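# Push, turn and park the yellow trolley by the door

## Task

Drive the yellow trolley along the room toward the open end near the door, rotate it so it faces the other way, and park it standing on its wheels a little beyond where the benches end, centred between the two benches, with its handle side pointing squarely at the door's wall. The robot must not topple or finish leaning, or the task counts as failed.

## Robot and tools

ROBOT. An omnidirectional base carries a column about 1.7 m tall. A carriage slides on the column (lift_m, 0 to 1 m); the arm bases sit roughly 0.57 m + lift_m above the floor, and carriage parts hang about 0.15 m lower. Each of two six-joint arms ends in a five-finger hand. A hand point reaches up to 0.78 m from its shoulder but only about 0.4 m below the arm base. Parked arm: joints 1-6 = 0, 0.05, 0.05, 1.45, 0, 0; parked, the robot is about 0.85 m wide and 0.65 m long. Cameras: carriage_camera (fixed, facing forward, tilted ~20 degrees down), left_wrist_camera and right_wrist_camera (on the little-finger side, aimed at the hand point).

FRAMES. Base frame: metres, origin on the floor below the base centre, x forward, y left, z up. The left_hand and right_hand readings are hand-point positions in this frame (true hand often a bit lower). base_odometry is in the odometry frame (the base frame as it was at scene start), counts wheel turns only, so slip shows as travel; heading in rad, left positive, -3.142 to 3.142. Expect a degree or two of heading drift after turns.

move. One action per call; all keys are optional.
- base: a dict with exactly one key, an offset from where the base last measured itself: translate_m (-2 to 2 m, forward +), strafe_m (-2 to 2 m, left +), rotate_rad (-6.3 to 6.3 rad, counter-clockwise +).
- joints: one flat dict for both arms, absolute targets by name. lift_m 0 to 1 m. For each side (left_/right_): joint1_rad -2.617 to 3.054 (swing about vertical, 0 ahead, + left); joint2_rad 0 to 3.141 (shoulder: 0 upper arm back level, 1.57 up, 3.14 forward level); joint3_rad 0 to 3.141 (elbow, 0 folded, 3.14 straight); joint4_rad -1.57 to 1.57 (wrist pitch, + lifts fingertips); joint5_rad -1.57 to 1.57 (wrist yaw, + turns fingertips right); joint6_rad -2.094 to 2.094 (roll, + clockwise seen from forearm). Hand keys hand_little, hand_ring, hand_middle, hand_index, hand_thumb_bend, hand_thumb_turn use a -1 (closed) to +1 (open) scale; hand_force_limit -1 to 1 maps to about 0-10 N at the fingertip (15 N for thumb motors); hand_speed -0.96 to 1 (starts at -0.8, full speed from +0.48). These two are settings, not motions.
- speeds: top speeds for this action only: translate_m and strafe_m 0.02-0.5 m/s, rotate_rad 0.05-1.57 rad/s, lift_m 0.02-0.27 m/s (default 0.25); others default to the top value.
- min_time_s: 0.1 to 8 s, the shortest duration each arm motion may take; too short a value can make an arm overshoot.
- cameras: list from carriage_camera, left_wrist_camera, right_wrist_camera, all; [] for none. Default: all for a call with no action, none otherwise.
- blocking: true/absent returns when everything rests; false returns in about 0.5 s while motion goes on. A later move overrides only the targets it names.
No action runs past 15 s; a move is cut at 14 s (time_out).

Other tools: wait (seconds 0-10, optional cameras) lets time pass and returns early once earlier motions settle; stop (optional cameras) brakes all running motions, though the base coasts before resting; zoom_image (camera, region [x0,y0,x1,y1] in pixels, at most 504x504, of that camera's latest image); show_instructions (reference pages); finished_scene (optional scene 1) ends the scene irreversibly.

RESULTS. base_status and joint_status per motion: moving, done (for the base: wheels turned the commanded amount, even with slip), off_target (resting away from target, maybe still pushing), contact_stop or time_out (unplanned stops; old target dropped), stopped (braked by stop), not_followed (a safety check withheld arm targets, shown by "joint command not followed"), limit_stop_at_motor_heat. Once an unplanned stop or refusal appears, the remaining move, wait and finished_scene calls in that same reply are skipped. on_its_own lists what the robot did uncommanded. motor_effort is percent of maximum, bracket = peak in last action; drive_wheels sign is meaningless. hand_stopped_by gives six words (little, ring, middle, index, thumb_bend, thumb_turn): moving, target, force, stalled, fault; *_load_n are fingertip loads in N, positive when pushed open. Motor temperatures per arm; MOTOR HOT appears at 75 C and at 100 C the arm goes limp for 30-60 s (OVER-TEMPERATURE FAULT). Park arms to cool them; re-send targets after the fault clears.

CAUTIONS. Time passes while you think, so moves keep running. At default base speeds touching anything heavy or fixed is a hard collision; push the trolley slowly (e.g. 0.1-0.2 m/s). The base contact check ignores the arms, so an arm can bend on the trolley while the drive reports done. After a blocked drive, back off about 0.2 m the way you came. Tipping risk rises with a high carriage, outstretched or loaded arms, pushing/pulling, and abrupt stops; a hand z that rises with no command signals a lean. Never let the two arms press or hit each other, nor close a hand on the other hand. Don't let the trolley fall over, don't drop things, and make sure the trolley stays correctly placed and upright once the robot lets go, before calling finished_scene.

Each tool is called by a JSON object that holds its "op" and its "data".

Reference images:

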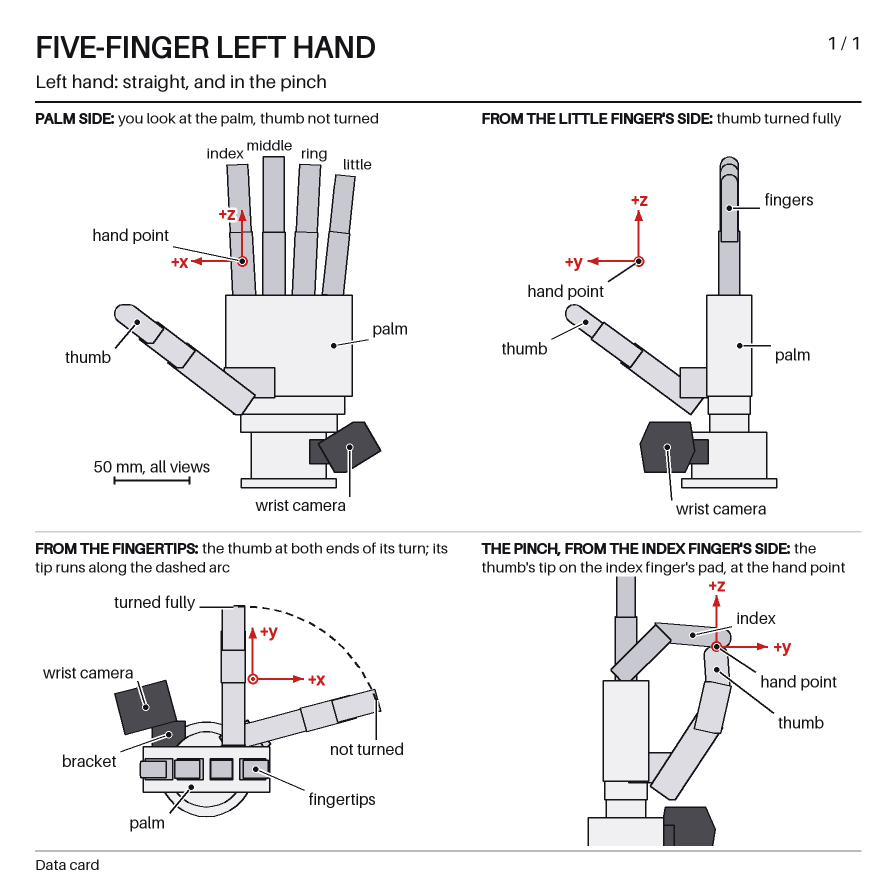

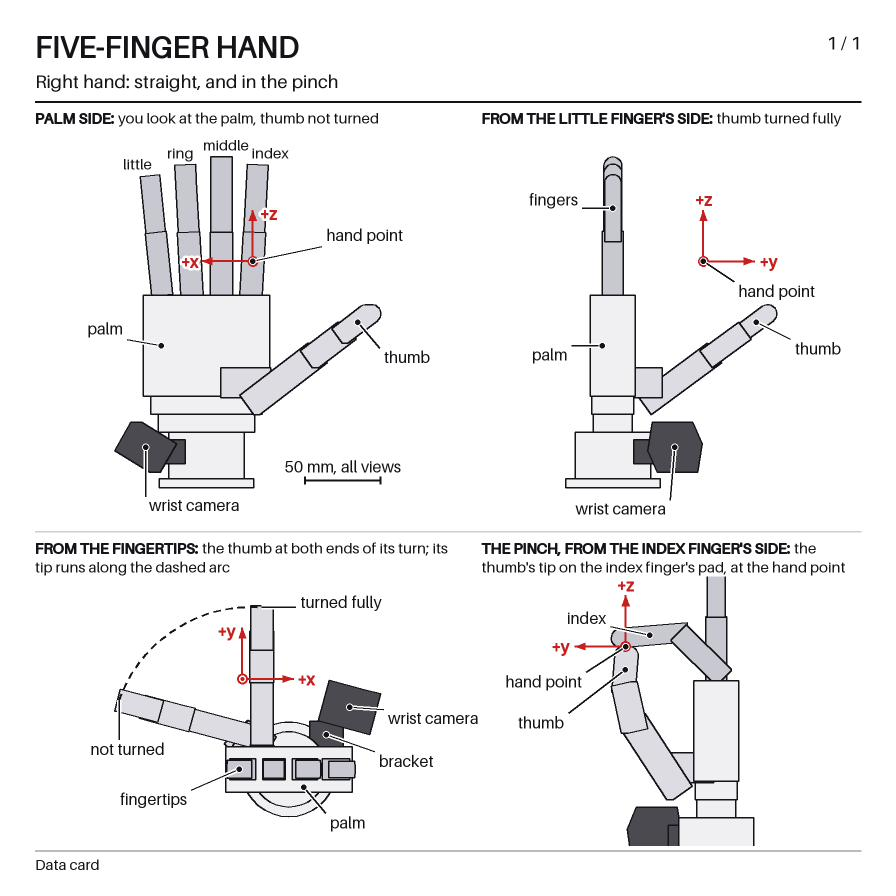

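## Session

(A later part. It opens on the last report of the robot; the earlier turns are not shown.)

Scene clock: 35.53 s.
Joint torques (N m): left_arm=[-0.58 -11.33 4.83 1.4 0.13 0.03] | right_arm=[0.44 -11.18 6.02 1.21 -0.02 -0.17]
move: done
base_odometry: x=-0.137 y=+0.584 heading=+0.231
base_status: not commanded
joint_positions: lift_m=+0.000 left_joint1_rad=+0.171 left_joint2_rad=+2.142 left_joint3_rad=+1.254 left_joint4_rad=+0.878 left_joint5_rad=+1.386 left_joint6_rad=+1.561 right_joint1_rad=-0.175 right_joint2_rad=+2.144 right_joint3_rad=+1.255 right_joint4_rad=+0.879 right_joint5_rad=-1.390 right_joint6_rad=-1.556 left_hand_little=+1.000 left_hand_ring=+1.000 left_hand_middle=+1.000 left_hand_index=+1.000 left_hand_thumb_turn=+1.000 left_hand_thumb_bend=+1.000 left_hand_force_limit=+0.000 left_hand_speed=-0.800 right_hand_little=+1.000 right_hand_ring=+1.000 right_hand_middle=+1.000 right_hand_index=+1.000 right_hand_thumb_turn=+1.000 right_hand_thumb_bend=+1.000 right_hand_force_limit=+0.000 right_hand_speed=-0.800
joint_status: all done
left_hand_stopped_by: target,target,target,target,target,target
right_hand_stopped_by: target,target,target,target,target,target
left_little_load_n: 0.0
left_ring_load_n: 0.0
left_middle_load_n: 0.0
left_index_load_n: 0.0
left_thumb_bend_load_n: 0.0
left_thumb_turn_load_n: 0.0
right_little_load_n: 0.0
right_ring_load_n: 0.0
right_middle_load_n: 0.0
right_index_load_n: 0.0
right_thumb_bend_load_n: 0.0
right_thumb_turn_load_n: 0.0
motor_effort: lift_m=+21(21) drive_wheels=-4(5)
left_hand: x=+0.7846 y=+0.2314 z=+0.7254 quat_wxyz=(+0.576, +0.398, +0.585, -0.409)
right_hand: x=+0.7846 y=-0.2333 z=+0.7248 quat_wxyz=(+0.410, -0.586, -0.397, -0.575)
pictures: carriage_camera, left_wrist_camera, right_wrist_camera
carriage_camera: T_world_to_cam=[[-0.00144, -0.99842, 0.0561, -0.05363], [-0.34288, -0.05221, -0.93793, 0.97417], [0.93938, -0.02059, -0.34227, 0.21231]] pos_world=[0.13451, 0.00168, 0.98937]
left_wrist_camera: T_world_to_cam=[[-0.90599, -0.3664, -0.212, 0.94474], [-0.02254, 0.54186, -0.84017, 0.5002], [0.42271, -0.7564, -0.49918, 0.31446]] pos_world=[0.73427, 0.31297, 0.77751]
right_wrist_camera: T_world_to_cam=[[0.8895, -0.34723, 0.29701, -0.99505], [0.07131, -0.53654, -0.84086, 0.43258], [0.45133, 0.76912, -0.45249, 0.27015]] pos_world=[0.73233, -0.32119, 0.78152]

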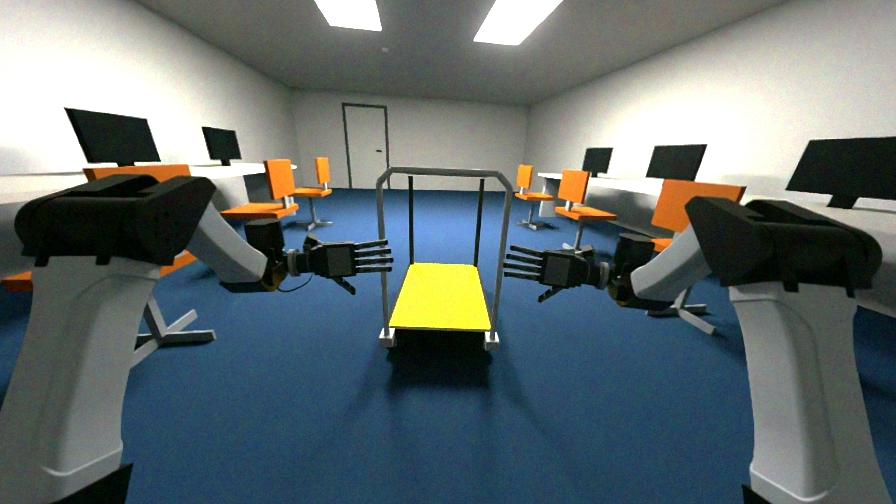

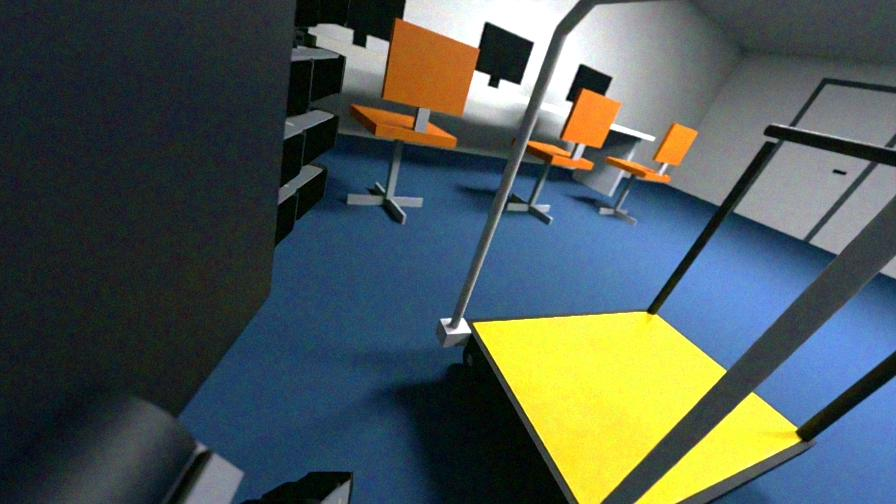

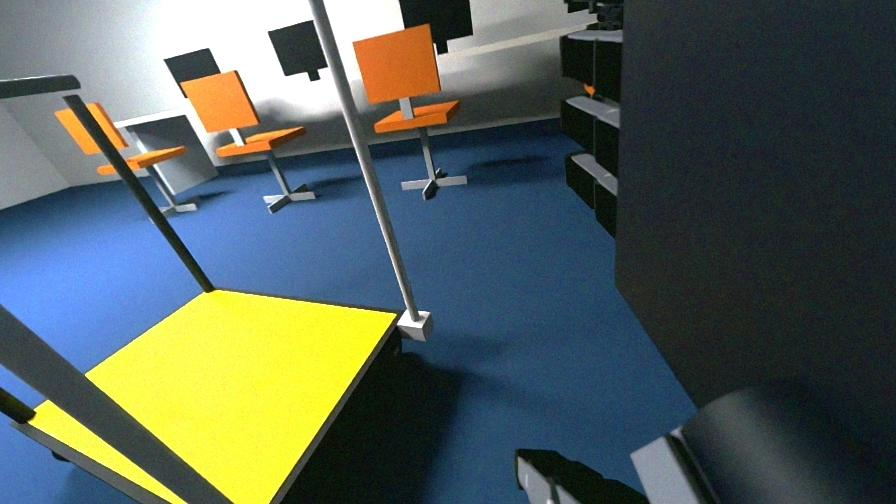

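{"op": "move", "data": {"base": {"translate_m": 0.34}, "joints": {"left_joint1_rad": 0.20, "left_joint5_rad": 1.41, "right_joint1_rad": -0.19, "right_joint5_rad": -1.41}, "speeds": {"translate_m": 0.15}, "cameras": ["all"]}}

Scene clock: 39.83 s.
Joint torques (N m): left_arm=[-0.31 -11.33 4.79 1.41 0.24 0.04] | right_arm=[-0.69 -11 6.05 1.24 -0.13 -0.17]
Motor temperatures (°C): left_arm=[26 31 32 33 29 29] | right_arm=[26 32 33 36 28 25]
move: done
base_odometry: x=+0.193 y=+0.662 heading=+0.231
base_status: done
joint_positions: lift_m=+0.000 left_joint1_rad=+0.201 left_joint2_rad=+2.142 left_joint3_rad=+1.254 left_joint4_rad=+0.874 left_joint5_rad=+1.396 left_joint6_rad=+1.561 right_joint1_rad=-0.183 right_joint2_rad=+2.142 right_joint3_rad=+1.255 right_joint4_rad=+0.874 right_joint5_rad=-1.401 right_joint6_rad=-1.557 left_hand_little=+1.000 left_hand_ring=+1.000 left_hand_middle=+1.000 left_hand_index=+1.000 left_hand_thumb_turn=+1.000 left_hand_thumb_bend=+1.000 left_hand_force_limit=+0.000 left_hand_speed=-0.800 right_hand_little=+1.000 right_hand_ring=+1.000 right_hand_middle=+1.000 right_hand_index=+1.000 right_hand_thumb_turn=+1.000 right_hand_thumb_bend=+1.000 right_hand_force_limit=+0.000 right_hand_speed=-0.800
joint_status: all done
left_hand_stopped_by: target,target,target,target,target,target
right_hand_stopped_by: target,target,target,target,target,target
left_little_load_n: 0.0
left_ring_load_n: 0.0
left_middle_load_n: 0.0
left_index_load_n: -0.5
left_thumb_bend_load_n: 0.0
left_thumb_turn_load_n: 0.0
right_little_load_n: 0.0
right_ring_load_n: 0.0
right_middle_load_n: 0.0
right_index_load_n: 0.0
right_thumb_bend_load_n: 0.0
right_thumb_turn_load_n: 0.0
motor_effort: lift_m=+21(21) drive_wheels=-3(7)
left_hand: x=+0.7852 y=+0.2467 z=+0.7248 quat_wxyz=(+0.579, +0.392, +0.590, -0.404)
right_hand: x=+0.7832 y=-0.2365 z=+0.7251 quat_wxyz=(+0.412, -0.586, -0.397, -0.574)
pictures: carriage_camera, left_wrist_camera, right_wrist_camera
carriage_camera: T_world_to_cam=[[-0.00144, -0.99842, 0.0561, -0.05363], [-0.34288, -0.05221, -0.93793, 0.97417], [0.93938, -0.02059, -0.34227, 0.21231]] pos_world=[0.13451, 0.00168, 0.98937]
left_wrist_camera: T_world_to_cam=[[-0.89948, -0.3841, -0.20831, 0.94732], [-0.03624, 0.54067, -0.84045, 0.50262], [0.43545, -0.74843, -0.50025, 0.31438]] pos_world=[0.73342, 0.3274, 0.77703]
right_wrist_camera: T_world_to_cam=[[0.89144, -0.34471, 0.29413, -0.99388], [0.07041, -0.53584, -0.84138, 0.43238], [0.44764, 0.77075, -0.45339, 0.27724]] pos_world=[0.73143, -0.3246, 0.78182]

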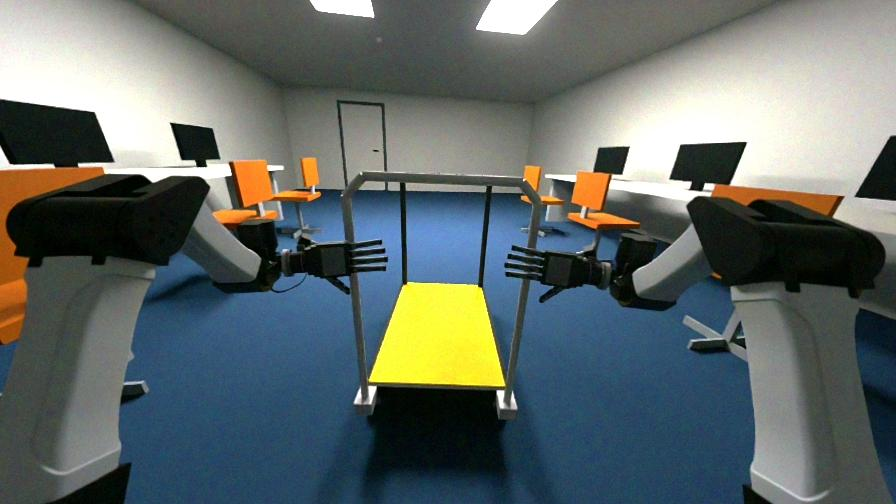

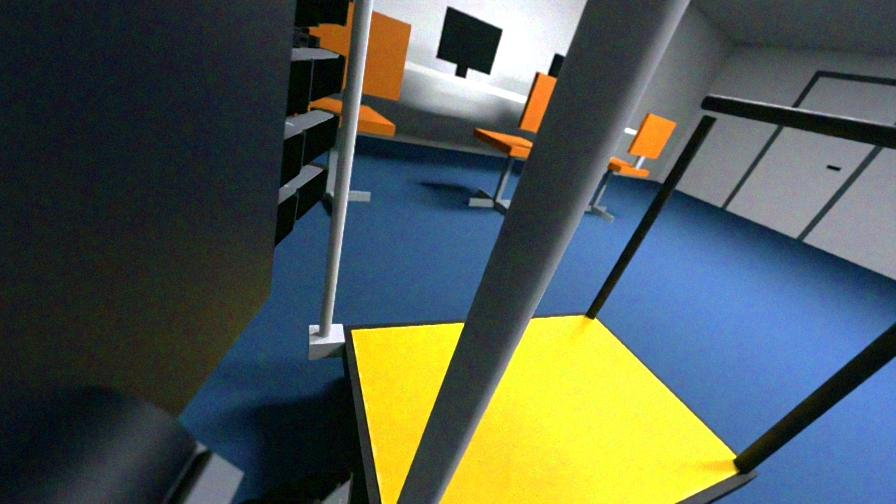

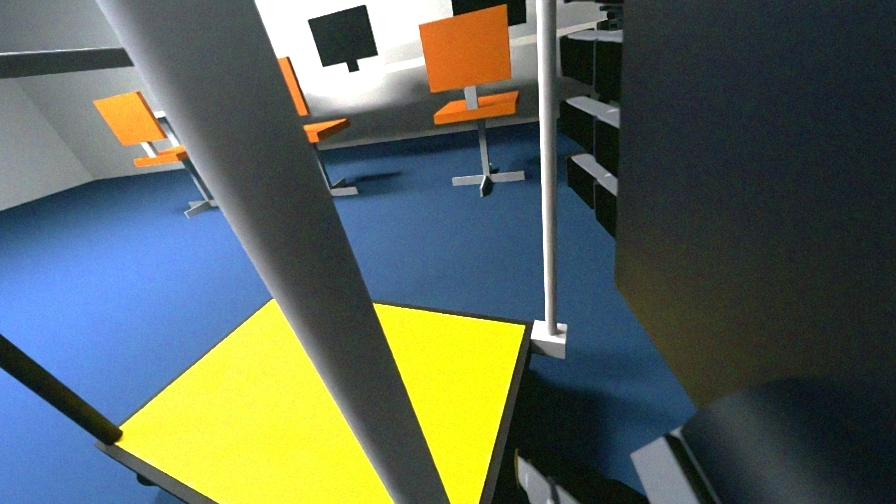

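{"op": "zoom_image", "data": {"camera": "left_wrist_camera", "region": [250, 100, 700, 350]}}

{"op": "zoom_image", "data": {"camera": "right_wrist_camera", "region": [200, 100, 650, 350]}}

{"op": "zoom_image", "data": {"camera": "carriage_camera", "region": [260, 150, 620, 420]}}

Scaled by 1.120 from the camera's image (finer frame: 1280x720).

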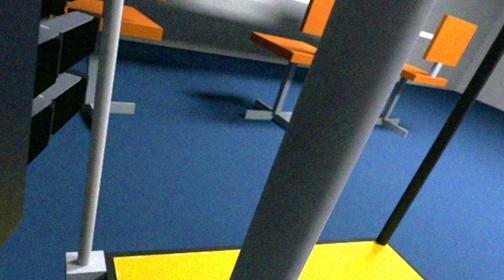

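Scaled by 1.120 from the camera's image (finer frame: 1280x720).

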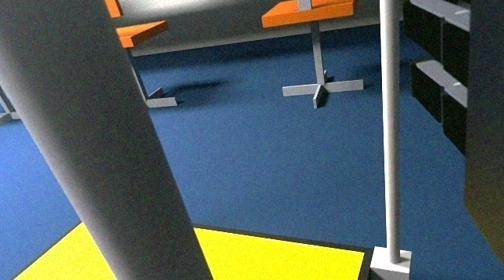

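Scaled by 1.400 from the camera's image (finer frame: 1280x720).

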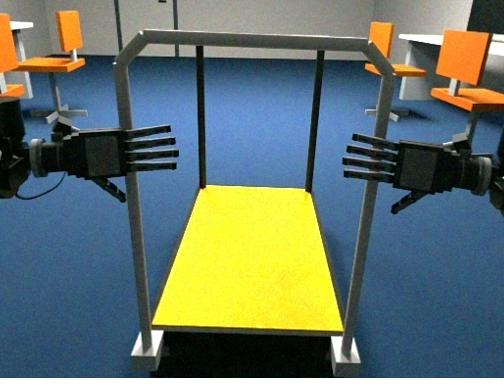

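{"op": "move", "data": {"base": {"translate_m": 0.075}, "joints": {"left_joint1_rad": 0.212, "left_joint5_rad": 1.42}, "speeds": {"translate_m": 0.05}, "cameras": ["all"]}}

{"op": "zoom_image", "data": {"camera": "carriage_camera", "region": [240, 160, 640, 420]}}

Scene clock: 43.47 s.
Joint torques (N m): left_arm=[0.39 -11.25 5.67 1.89 -0.51 0.42] | right_arm=[-0.79 -10.89 5.98 1.23 -0.09 -0.17]
move: off_target
base_odometry: x=+0.266 y=+0.680 heading=+0.232
base_status: done
joint_positions: lift_m=+0.000 left_joint1_rad=+0.204 left_joint2_rad=+2.141 left_joint3_rad=+1.242 left_joint4_rad=+0.823 left_joint5_rad=+1.486 left_joint6_rad=+1.522 right_joint1_rad=-0.183 right_joint2_rad=+2.140 right_joint3_rad=+1.255 right_joint4_rad=+0.873 right_joint5_rad=-1.404 right_joint6_rad=-1.557 left_hand_little=+1.000 left_hand_ring=+1.000 left_hand_middle=+1.000 left_hand_index=+1.000 left_hand_thumb_turn=+1.000 left_hand_thumb_bend=+1.000 left_hand_force_limit=+0.000 left_hand_speed=-0.800 right_hand_little=+1.000 right_hand_ring=+1.000 right_hand_middle=+1.000 right_hand_index=+1.000 right_hand_thumb_turn=+1.000 right_hand_thumb_bend=+1.000 right_hand_force_limit=+0.000 right_hand_speed=-0.800
joint_status: left_joint5_rad off_target (ended at +1.486, target +1.420); the others done
left_hand_stopped_by: target,target,target,target,target,target
right_hand_stopped_by: target,target,target,target,target,target
left_little_load_n: 0.0
left_ring_load_n: 0.0
left_middle_load_n: 0.0
left_index_load_n: 0.0
left_thumb_bend_load_n: 0.0
left_thumb_turn_load_n: 0.0
right_little_load_n: 0.0
right_ring_load_n: 0.0
right_middle_load_n: 0.0
right_index_load_n: 0.0
right_thumb_bend_load_n: 0.0
right_thumb_turn_load_n: 0.0
motor_effort: lift_m=+21(22) drive_wheels=+2(8)
left_hand: x=+0.7651 y=+0.2366 z=+0.7113 quat_wxyz=(+0.537, +0.388, +0.594, -0.456)
right_hand: x=+0.7827 y=-0.2361 z=+0.7257 quat_wxyz=(+0.412, -0.585, -0.398, -0.574)
pictures: carriage_camera, left_wrist_camera, right_wrist_camera
carriage_camera: T_world_to_cam=[[-0.00144, -0.99842, 0.0561, -0.05363], [-0.34288, -0.05221, -0.93793, 0.97417], [0.93938, -0.02059, -0.34227, 0.21231]] pos_world=[0.13451, 0.00168, 0.98937]
left_wrist_camera: T_world_to_cam=[[-0.94489, -0.30906, -0.10801, 0.86818], [-0.07302, 0.52056, -0.8507, 0.5362], [0.31915, -0.79593, -0.51444, 0.41901]] pos_world=[0.72576, 0.3227, 0.76547]
right_wrist_camera: T_world_to_cam=[[0.89215, -0.34192, 0.29523, -0.99408], [0.073, -0.53583, -0.84116, 0.431], [0.44581, 0.77199, -0.45308, 0.27896]] pos_world=[0.73104, -0.32431, 0.78242]

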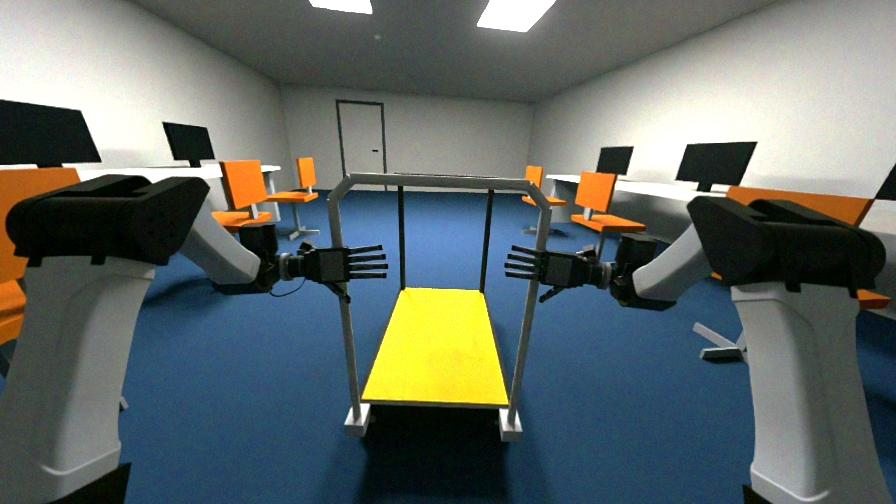

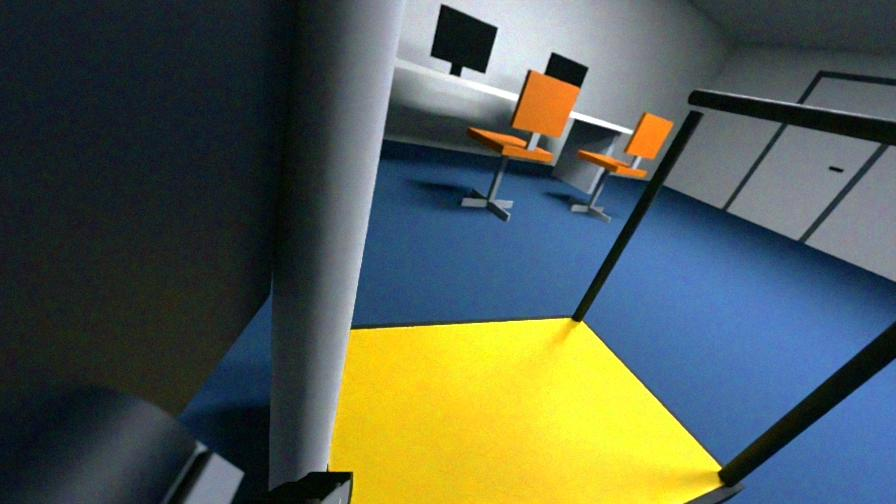

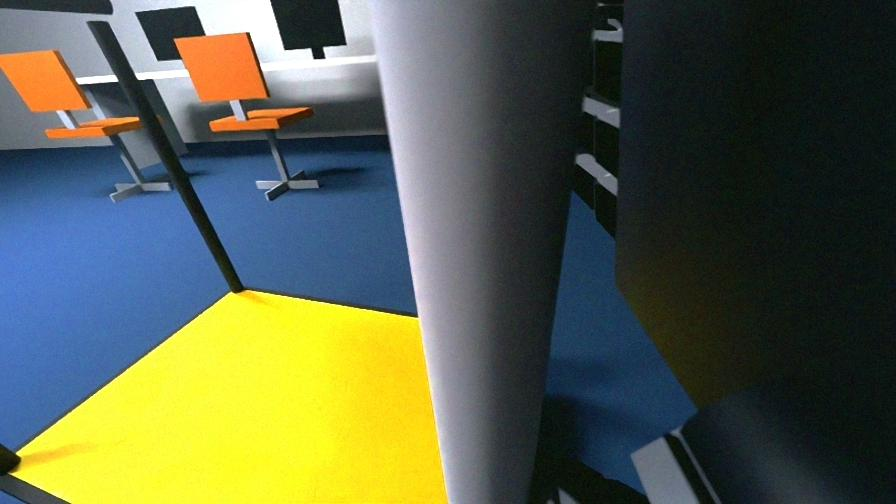

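Scaled by 1.260 from the camera's image (finer frame: 1280x720).

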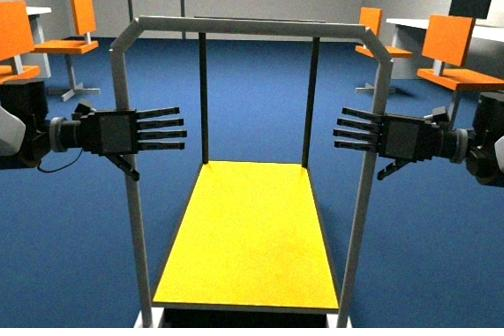

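{"op": "move", "data": {"base": {"translate_m": -0.08}, "joints": {"left_joint1_rad": 0.21, "left_joint5_rad": 1.40}, "speeds": {"translate_m": 0.05}}}

{"op": "move", "data": {"joints": {"left_hand_thumb_turn": -1, "right_hand_thumb_turn": -1, "left_hand_speed": -0.5, "right_hand_speed": -0.5, "right_joint1_rad": -0.18}, "cameras": ["all"]}}

Scene clock: 47.43 s.
Joint torques (N m): left_arm=[0.2 -11.14 5.78 1.53 -0.05 0.05] | right_arm=[-0.76 -10.82 6 1.24 -0.09 -0.16]
move: done
base_odometry: x=+0.189 y=+0.661 heading=+0.232
base_status: done
joint_positions: lift_m=+0.000 left_joint1_rad=+0.205 left_joint2_rad=+2.141 left_joint3_rad=+1.242 left_joint4_rad=+0.860 left_joint5_rad=+1.414 left_joint6_rad=+1.561 right_joint1_rad=-0.183 right_joint2_rad=+2.140 right_joint3_rad=+1.255 right_joint4_rad=+0.873 right_joint5_rad=-1.404 right_joint6_rad=-1.558 left_hand_little=+1.000 left_hand_ring=+1.000 left_hand_middle=+1.000 left_hand_index=+1.000 left_hand_thumb_turn=+1.000 left_hand_thumb_bend=+1.000 left_hand_force_limit=+0.000 left_hand_speed=-0.800 right_hand_little=+1.000 right_hand_ring=+1.000 right_hand_middle=+1.000 right_hand_index=+1.000 right_hand_thumb_turn=+1.000 right_hand_thumb_bend=+1.000 right_hand_force_limit=+0.000 right_hand_speed=-0.800
joint_status: all done
left_hand_stopped_by: target,target,target,target,target,target
right_hand_stopped_by: target,target,target,target,target,target
left_little_load_n: 0.0
left_ring_load_n: 0.0
left_middle_load_n: 0.0
left_index_load_n: 0.0
left_thumb_bend_load_n: 0.0
left_thumb_turn_load_n: 0.0
right_little_load_n: 0.0
right_ring_load_n: 0.0
right_middle_load_n: 0.0
right_index_load_n: 0.0
right_thumb_bend_load_n: 0.0
right_thumb_turn_load_n: 0.0
motor_effort: lift_m=+21(21) drive_wheels=+3(9)
left_hand: x=+0.7799 y=+0.2462 z=+0.7185 quat_wxyz=(+0.570, +0.389, +0.593, -0.415)
right_hand: x=+0.7826 y=-0.2361 z=+0.7259 quat_wxyz=(+0.412, -0.585, -0.398, -0.574)
pictures: none

Scene clock: 50.00 s.
Joint torques (N m): left_arm=[0.17 -11.33 5.68 1.58 -0.05 0.03] | right_arm=[0.08 -10.84 6.01 1.23 -0.08 -0.17]
move: done
base_odometry: x=+0.189 y=+0.661 heading=+0.232
base_status: not commanded
joint_positions: lift_m=+0.000 left_joint1_rad=+0.205 left_joint2_rad=+2.141 left_joint3_rad=+1.242 left_joint4_rad=+0.860 left_joint5_rad=+1.414 left_joint6_rad=+1.561 right_joint1_rad=-0.183 right_joint2_rad=+2.140 right_joint3_rad=+1.255 right_joint4_rad=+0.873 right_joint5_rad=-1.404 right_joint6_rad=-1.558 left_hand_little=+1.000 left_hand_ring=+1.000 left_hand_middle=+1.000 left_hand_index=+1.000 left_hand_thumb_turn=-1.000 left_hand_thumb_bend=+1.000 left_hand_force_limit=+0.000 left_hand_speed=-0.500 right_hand_little=+1.000 right_hand_ring=+1.000 right_hand_middle=+1.000 right_hand_index=+1.000 right_hand_thumb_turn=-1.000 right_hand_thumb_bend=+1.000 right_hand_force_limit=+0.000 right_hand_speed=-0.500
joint_status: all done
left_hand_stopped_by: target,target,target,target,target,target
right_hand_stopped_by: target,target,target,target,target,target
left_little_load_n: 0.0
left_ring_load_n: 0.0
left_middle_load_n: 0.0
left_index_load_n: 0.0
left_thumb_bend_load_n: 0.0
left_thumb_turn_load_n: 0.0
right_little_load_n: 0.0
right_ring_load_n: 0.0
right_middle_load_n: 0.0
right_index_load_n: 0.0
right_thumb_bend_load_n: 0.0
right_thumb_turn_load_n: 0.5
motor_effort: lift_m=+21(22) drive_wheels=+3(4)
left_hand: x=+0.7799 y=+0.2463 z=+0.7185 quat_wxyz=(+0.570, +0.389, +0.593, -0.415)
right_hand: x=+0.7826 y=-0.2361 z=+0.7259 quat_wxyz=(+0.412, -0.585, -0.398, -0.574)
pictures: carriage_camera, left_wrist_camera, right_wrist_camera
carriage_camera: T_world_to_cam=[[-0.00144, -0.99842, 0.0561, -0.05363], [-0.34288, -0.05221, -0.93793, 0.97417], [0.93938, -0.02059, -0.34227, 0.21231]] pos_world=[0.13451, 0.00168, 0.98937]
left_wrist_camera: T_world_to_cam=[[-0.90943, -0.37276, -0.18436, 0.92885], [-0.04923, 0.53671, -0.84233, 0.5099], [0.41294, -0.75696, -0.50645, 0.33721]] pos_world=[0.73058, 0.32783, 0.77153]
right_wrist_camera: T_world_to_cam=[[0.89205, -0.34186, 0.29558, -0.99433], [0.07331, -0.53593, -0.84108, 0.43085], [0.44594, 0.77195, -0.45302, 0.27889]] pos_world=[0.73104, -0.32431, 0.78262]

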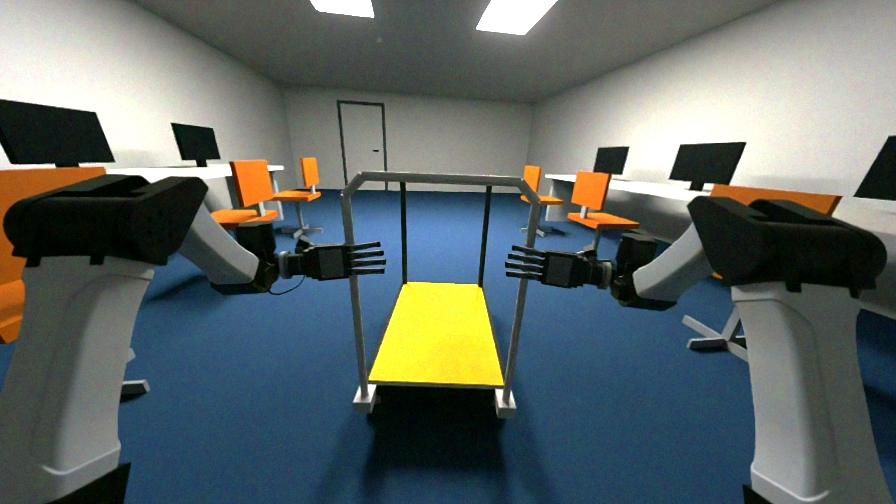

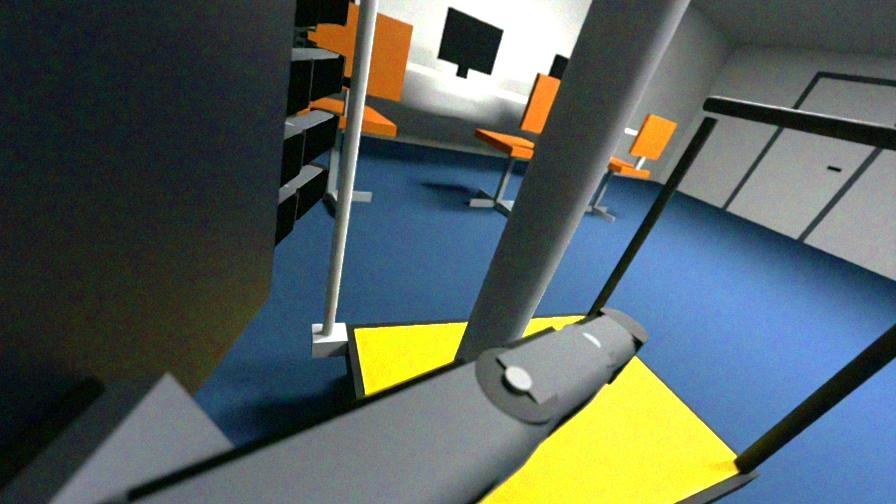

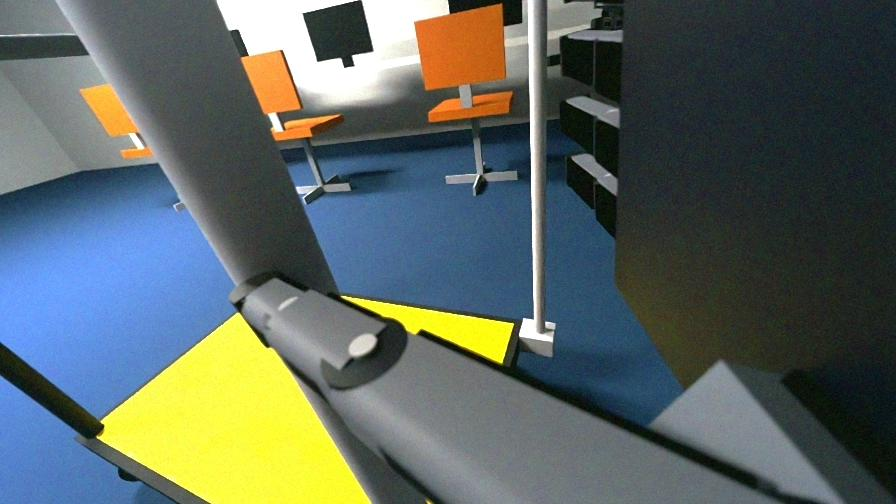

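{"op": "move", "data": {"base": {"translate_m": 0.085}, "speeds": {"translate_m": 0.05}, "cameras": ["all"]}}

Scene clock: 52.57 s.
Joint torques (N m): left_arm=[0.09 -11.17 5.72 1.53 -0.08 -0.03] | right_arm=[0.08 -10.84 5.97 1.23 0.11 -0.13]
move: done
base_odometry: x=+0.271 y=+0.681 heading=+0.232
base_status: done
joint_positions: lift_m=+0.000 left_joint1_rad=+0.206 left_joint2_rad=+2.140 left_joint3_rad=+1.242 left_joint4_rad=+0.864 left_joint5_rad=+1.421 left_joint6_rad=+1.569 right_joint1_rad=-0.183 right_joint2_rad=+2.139 right_joint3_rad=+1.255 right_joint4_rad=+0.872 right_joint5_rad=-1.423 right_joint6_rad=-1.561 left_hand_little=+1.000 left_hand_ring=+1.000 left_hand_middle=+1.000 left_hand_index=+1.000 left_hand_thumb_turn=-1.000 left_hand_thumb_bend=+1.000 left_hand_force_limit=+0.000 left_hand_speed=-0.500 right_hand_little=+1.000 right_hand_ring=+1.000 right_hand_middle=+1.000 right_hand_index=+1.000 right_hand_thumb_turn=-1.000 right_hand_thumb_bend=+1.000 right_hand_force_limit=+0.000 right_hand_speed=-0.500
joint_status: not commanded
left_hand_stopped_by: target,target,target,target,target,target
right_hand_stopped_by: target,target,target,target,target,target
left_little_load_n: 0.0
left_ring_load_n: 0.0
left_middle_load_n: 0.0
left_index_load_n: 0.5
left_thumb_bend_load_n: 0.0
left_thumb_turn_load_n: 0.0
right_little_load_n: 0.0
right_ring_load_n: 0.0
right_middle_load_n: 0.0
right_index_load_n: 0.0
right_thumb_bend_load_n: 0.0
right_thumb_turn_load_n: 0.0
motor_effort: lift_m=+21(21) drive_wheels=-4(9)
left_hand: x=+0.7793 y=+0.2462 z=+0.7200 quat_wxyz=(+0.572, +0.394, +0.589, -0.413)
right_hand: x=+0.7796 y=-0.2338 z=+0.7263 quat_wxyz=(+0.416, -0.580, -0.405, -0.571)
pictures: carriage_camera, left_wrist_camera, right_wrist_camera
carriage_camera: T_world_to_cam=[[-0.00144, -0.99842, 0.0561, -0.05363], [-0.34288, -0.05221, -0.93793, 0.97417], [0.93938, -0.02059, -0.34227, 0.21231]] pos_world=[0.13451, 0.00168, 0.98937]
left_wrist_camera: T_world_to_cam=[[-0.90924, -0.36731, -0.19589, 0.93534], [-0.03682, 0.53969, -0.84106, 0.4998], [0.41464, -0.75751, -0.50423, 0.33535]] pos_world=[0.7298, 0.32786, 0.77268]
right_wrist_camera: T_world_to_cam=[[0.89734, -0.3245, 0.29914, -0.99364], [0.08654, -0.53527, -0.84024, 0.4219], [0.43278, 0.77987, -0.45223, 0.29027]] pos_world=[0.7295, -0.32297, 0.78301]

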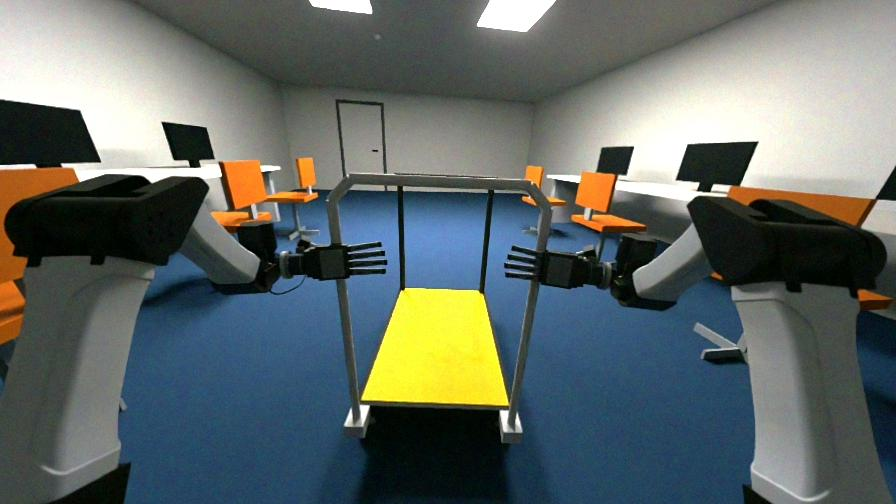

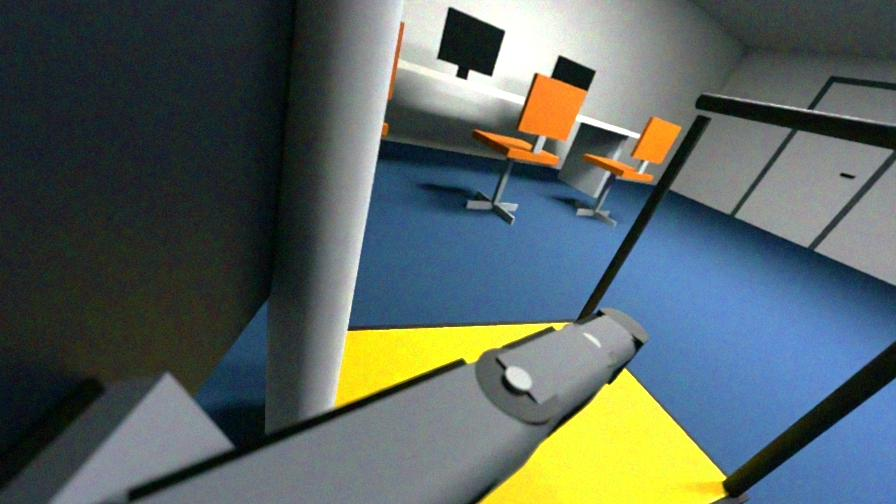

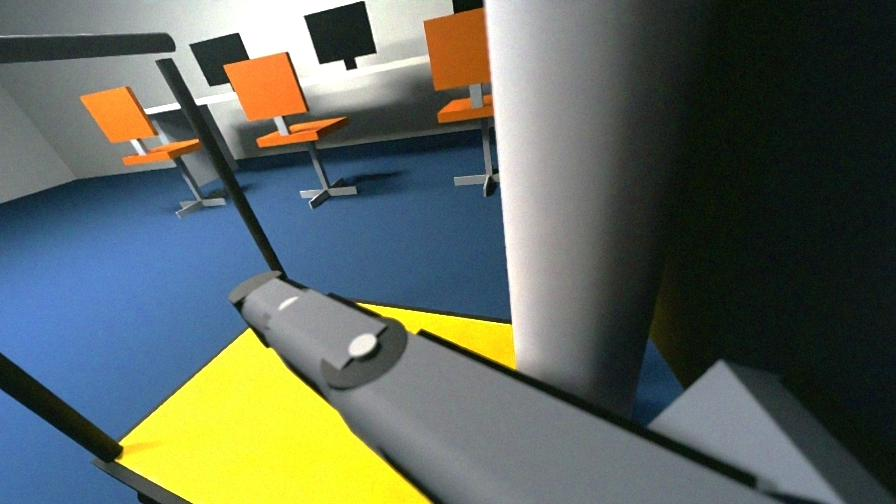

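{"op": "move", "data": {"joints": {"left_hand_speed": -0.8, "right_hand_speed": -0.8, "left_hand_index": -0.9, "left_hand_middle": -0.9, "left_hand_ring": -0.9, "left_hand_little": -0.9, "right_hand_index": -0.9, "right_hand_middle": -0.9, "right_hand_ring": -0.9, "right_hand_little": -0.9}, "cameras": ["all"]}}

{"op": "zoom_image", "data": {"camera": "carriage_camera", "region": [280, 200, 600, 320]}}

Scene clock: 56.77 s.
Joint torques (N m): left_arm=[0.24 -11.14 5.71 1.51 -0.26 -0.06] | right_arm=[-1.7 -10.74 6.02 1.25 0.14 0.03]
Motor temperatures (°C): left_arm=[26 36 33 34 29 29] | right_arm=[26 37 34 37 28 25]
move: off_target
base_odometry: x=+0.271 y=+0.681 heading=+0.232
base_status: not commanded
joint_positions: lift_m=+0.000 left_joint1_rad=+0.204 left_joint2_rad=+2.140 left_joint3_rad=+1.242 left_joint4_rad=+0.866 left_joint5_rad=+1.434 left_joint6_rad=+1.573 right_joint1_rad=-0.162 right_joint2_rad=+2.138 right_joint3_rad=+1.255 right_joint4_rad=+0.872 right_joint5_rad=-1.425 right_joint6_rad=-1.578 left_hand_little=-0.900 left_hand_ring=-0.900 left_hand_middle=-0.900 left_hand_index=-0.900 left_hand_thumb_turn=-1.000 left_hand_thumb_bend=+1.000 left_hand_force_limit=+0.000 left_hand_speed=-0.800 right_hand_little=-0.885 right_hand_ring=-0.847 right_hand_middle=-0.791 right_hand_index=-0.737 right_hand_thumb_turn=-1.000 right_hand_thumb_bend=+1.000 right_hand_force_limit=+0.000 right_hand_speed=-0.800
joint_status: right_hand_ring off_target (ended at -0.847, target -0.900); right_hand_middle off_target (ended at -0.791, target -0.900); right_hand_index off_target (ended at -0.737, target -0.900); the others done
left_hand_stopped_by: target,target,target,target,target,target
right_hand_stopped_by: force,force,force,force,target,target
left_little_load_n: 0.0
left_ring_load_n: 0.0
left_middle_load_n: 0.0
left_index_load_n: 0.0
left_thumb_bend_load_n: 0.0
left_thumb_turn_load_n: 0.5
right_little_load_n: 5.5
right_ring_load_n: 4.0
right_middle_load_n: 0.0
right_index_load_n: 0.0
right_thumb_bend_load_n: 0.0
right_thumb_turn_load_n: 0.5
motor_effort: lift_m=+21(22) drive_wheels=-3(4)
left_hand: x=+0.7772 y=+0.2433 z=+0.7206 quat_wxyz=(+0.570, +0.400, +0.585, -0.416)
right_hand: x=+0.7778 y=-0.2218 z=+0.7279 quat_wxyz=(+0.418, -0.572, -0.417, -0.570)
pictures: carriage_camera, left_wrist_camera, right_wrist_camera
carriage_camera: T_world_to_cam=[[-0.00144, -0.99842, 0.0561, -0.05363], [-0.34288, -0.05221, -0.93793, 0.97417], [0.93938, -0.02059, -0.34227, 0.21231]] pos_world=[0.13451, 0.00168, 0.98937]
left_wrist_camera: T_world_to_cam=[[-0.91378, -0.35275, -0.20141, 0.93644], [-0.02368, 0.54127, -0.84051, 0.49072], [0.40551, -0.76328, -0.50296, 0.34194]] pos_world=[0.72867, 0.32571, 0.77305]
right_wrist_camera: T_world_to_cam=[[0.89948, -0.30159, 0.3162, -0.99754], [0.11354, -0.53746, -0.83561, 0.4049], [0.42196, 0.78751, -0.4492, 0.29032]] pos_world=[0.72879, -0.31186, 0.78417]

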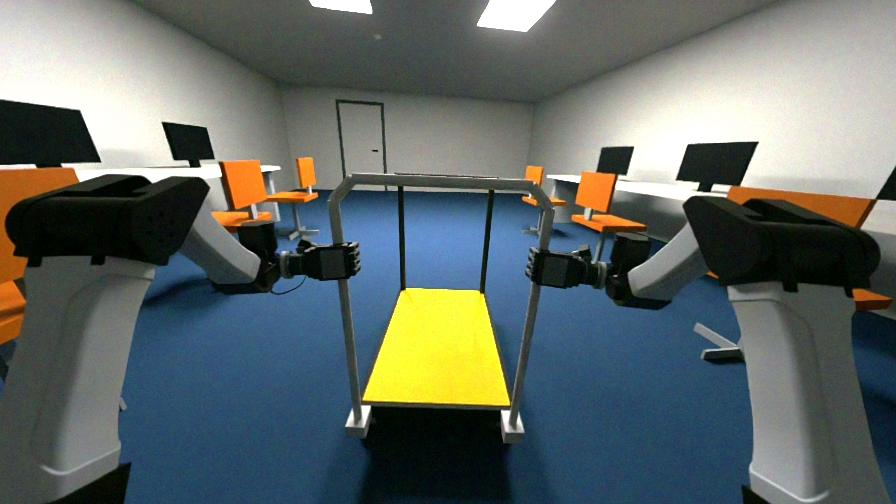

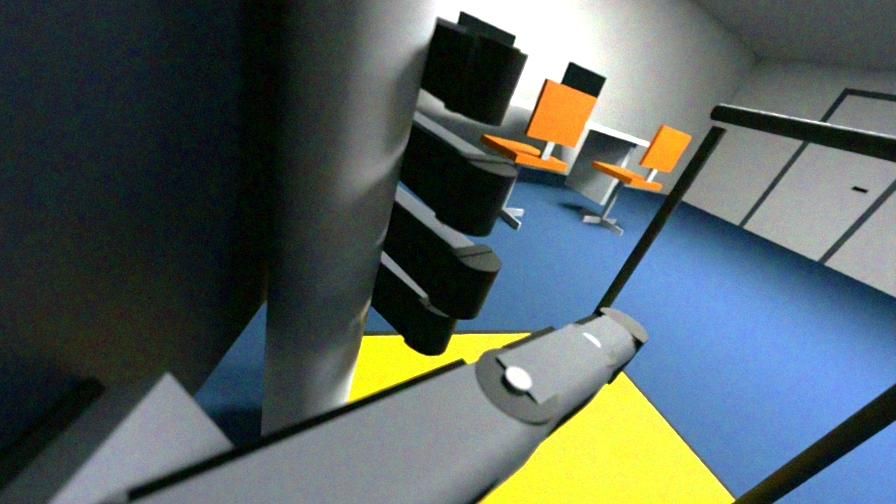

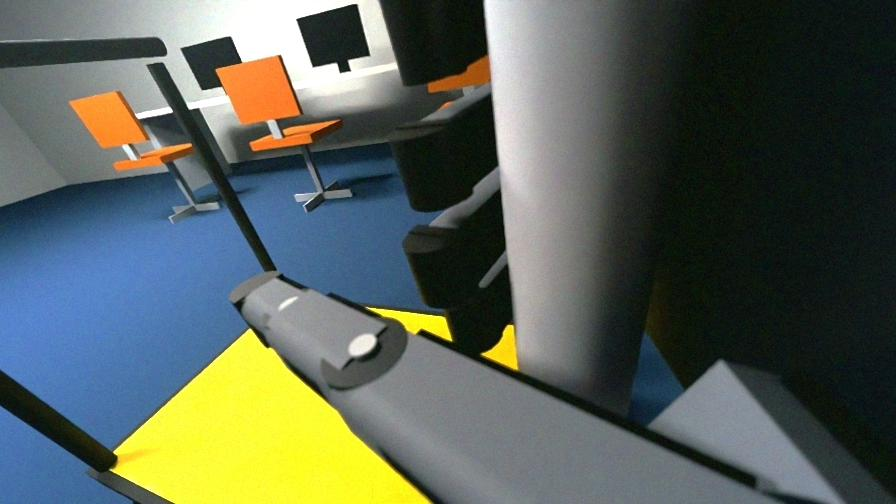

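Scaled by 1.575 from the camera's image (finer frame: 1280x720).

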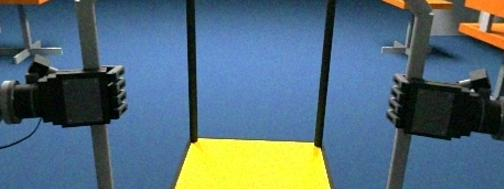

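{"op": "move", "data": {"base": {"translate_m": 0.3}, "joints": {"right_joint1_rad": -0.165}, "speeds": {"translate_m": 0.1}, "cameras": ["all"]}}

Scene clock: 61.20 s.
Joint torques (N m): left_arm=[3.08 -11.07 5.56 1.38 0.45 -0.15] | right_arm=[-0.61 -10.04 7.27 1.09 1.01 0.16]
move: done
base_odometry: x=+0.563 y=+0.750 heading=+0.232
base_status: done
joint_positions: lift_m=+0.000 left_joint1_rad=+0.168 left_joint2_rad=+2.138 left_joint3_rad=+1.244 left_joint4_rad=+0.877 left_joint5_rad=+1.363 left_joint6_rad=+1.582 right_joint1_rad=-0.160 right_joint2_rad=+2.130 right_joint3_rad=+1.242 right_joint4_rad=+0.883 right_joint5_rad=-1.506 right_joint6_rad=-1.591 left_hand_little=-0.900 left_hand_ring=-0.900 left_hand_middle=-0.900 left_hand_index=-0.899 left_hand_thumb_turn=-1.000 left_hand_thumb_bend=+1.000 left_hand_force_limit=+0.000 left_hand_speed=-0.800 right_hand_little=-0.885 right_hand_ring=-0.847 right_hand_middle=-0.791 right_hand_index=-0.737 right_hand_thumb_turn=-1.000 right_hand_thumb_bend=+1.000 right_hand_force_limit=+0.000 right_hand_speed=-0.800
joint_status: all done
left_hand_stopped_by: target,target,target,target,target,target
right_hand_stopped_by: force,force,force,force,target,target
left_little_load_n: 0.0
left_ring_load_n: 0.0
left_middle_load_n: 1.5
left_index_load_n: 6.5
left_thumb_bend_load_n: 0.0
left_thumb_turn_load_n: 0.0
right_little_load_n: 0.0
right_ring_load_n: 0.0
right_middle_load_n: 0.0
right_index_load_n: 0.0
right_thumb_bend_load_n: 0.0
right_thumb_turn_load_n: 0.0
motor_effort: lift_m=+21(22) drive_wheels=-2(10)
left_hand: x=+0.7867 y=+0.2327 z=+0.7246 quat_wxyz=(+0.582, +0.397, +0.587, -0.399)
right_hand: x=+0.7618 y=-0.2118 z=+0.7298 quat_wxyz=(+0.437, -0.550, -0.445, -0.556)
pictures: carriage_camera, left_wrist_camera, right_wrist_camera
carriage_camera: T_world_to_cam=[[-0.00144, -0.99842, 0.0561, -0.05363], [-0.34288, -0.05221, -0.93793, 0.97417], [0.93938, -0.02059, -0.34227, 0.21231]] pos_world=[0.13451, 0.00168, 0.98937]
left_wrist_camera: T_world_to_cam=[[-0.89569, -0.38318, -0.22563, 0.9526], [-0.02318, 0.54694, -0.83685, 0.49577], [0.44407, -0.74433, -0.49877, 0.29419]] pos_world=[0.73409, 0.31283, 0.77655]
right_wrist_camera: T_world_to_cam=[[0.91549, -0.22519, 0.33341, -0.98924], [0.17264, -0.52864, -0.8311, 0.36722], [0.36341, 0.81843, -0.44509, 0.33816]] pos_world=[0.71936, -0.3054, 0.78553]

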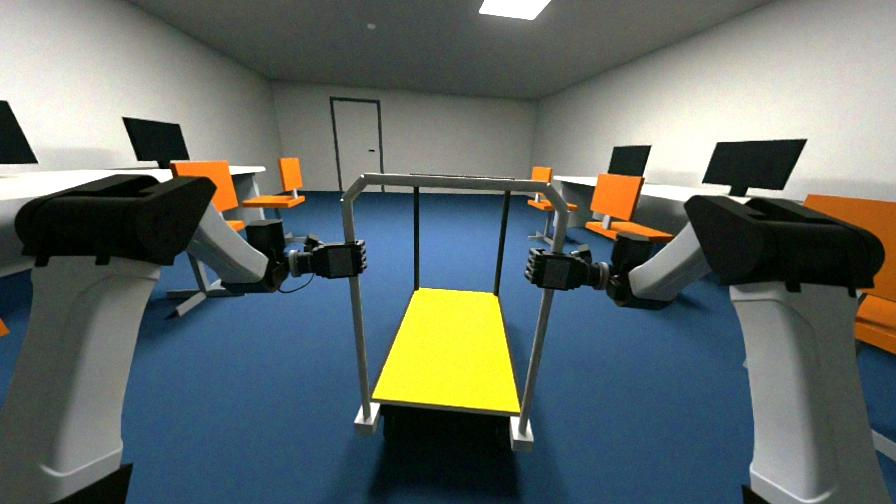

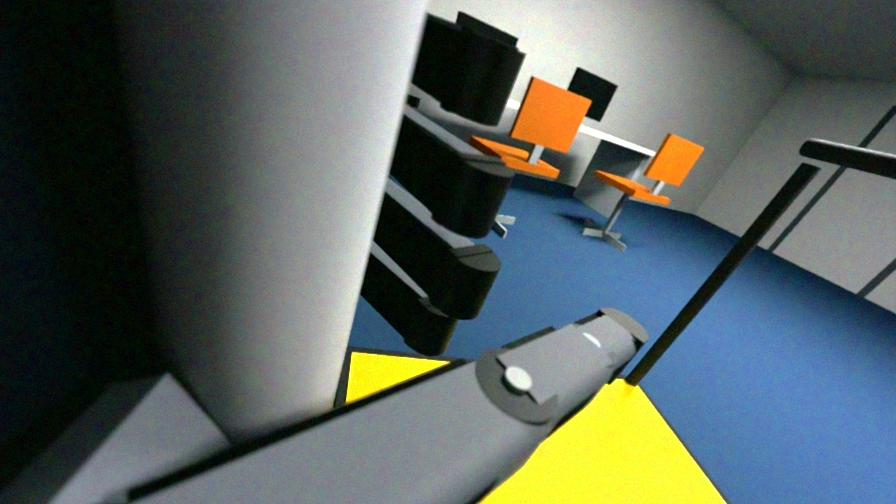

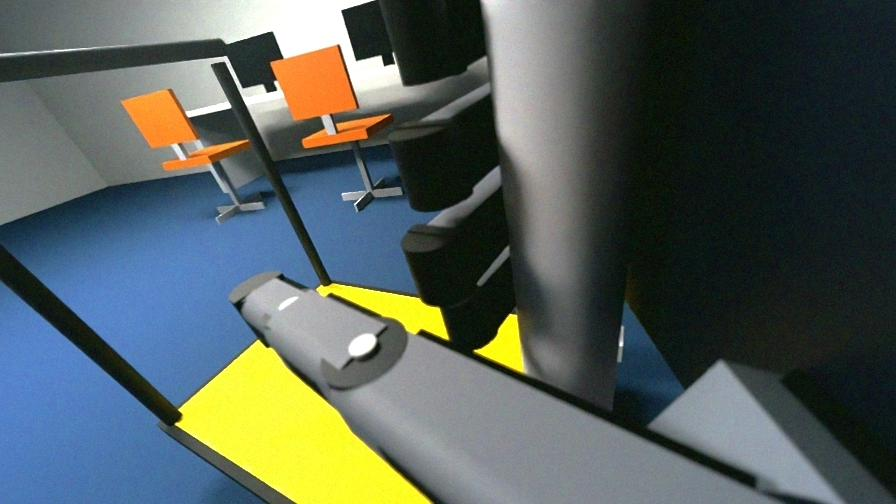

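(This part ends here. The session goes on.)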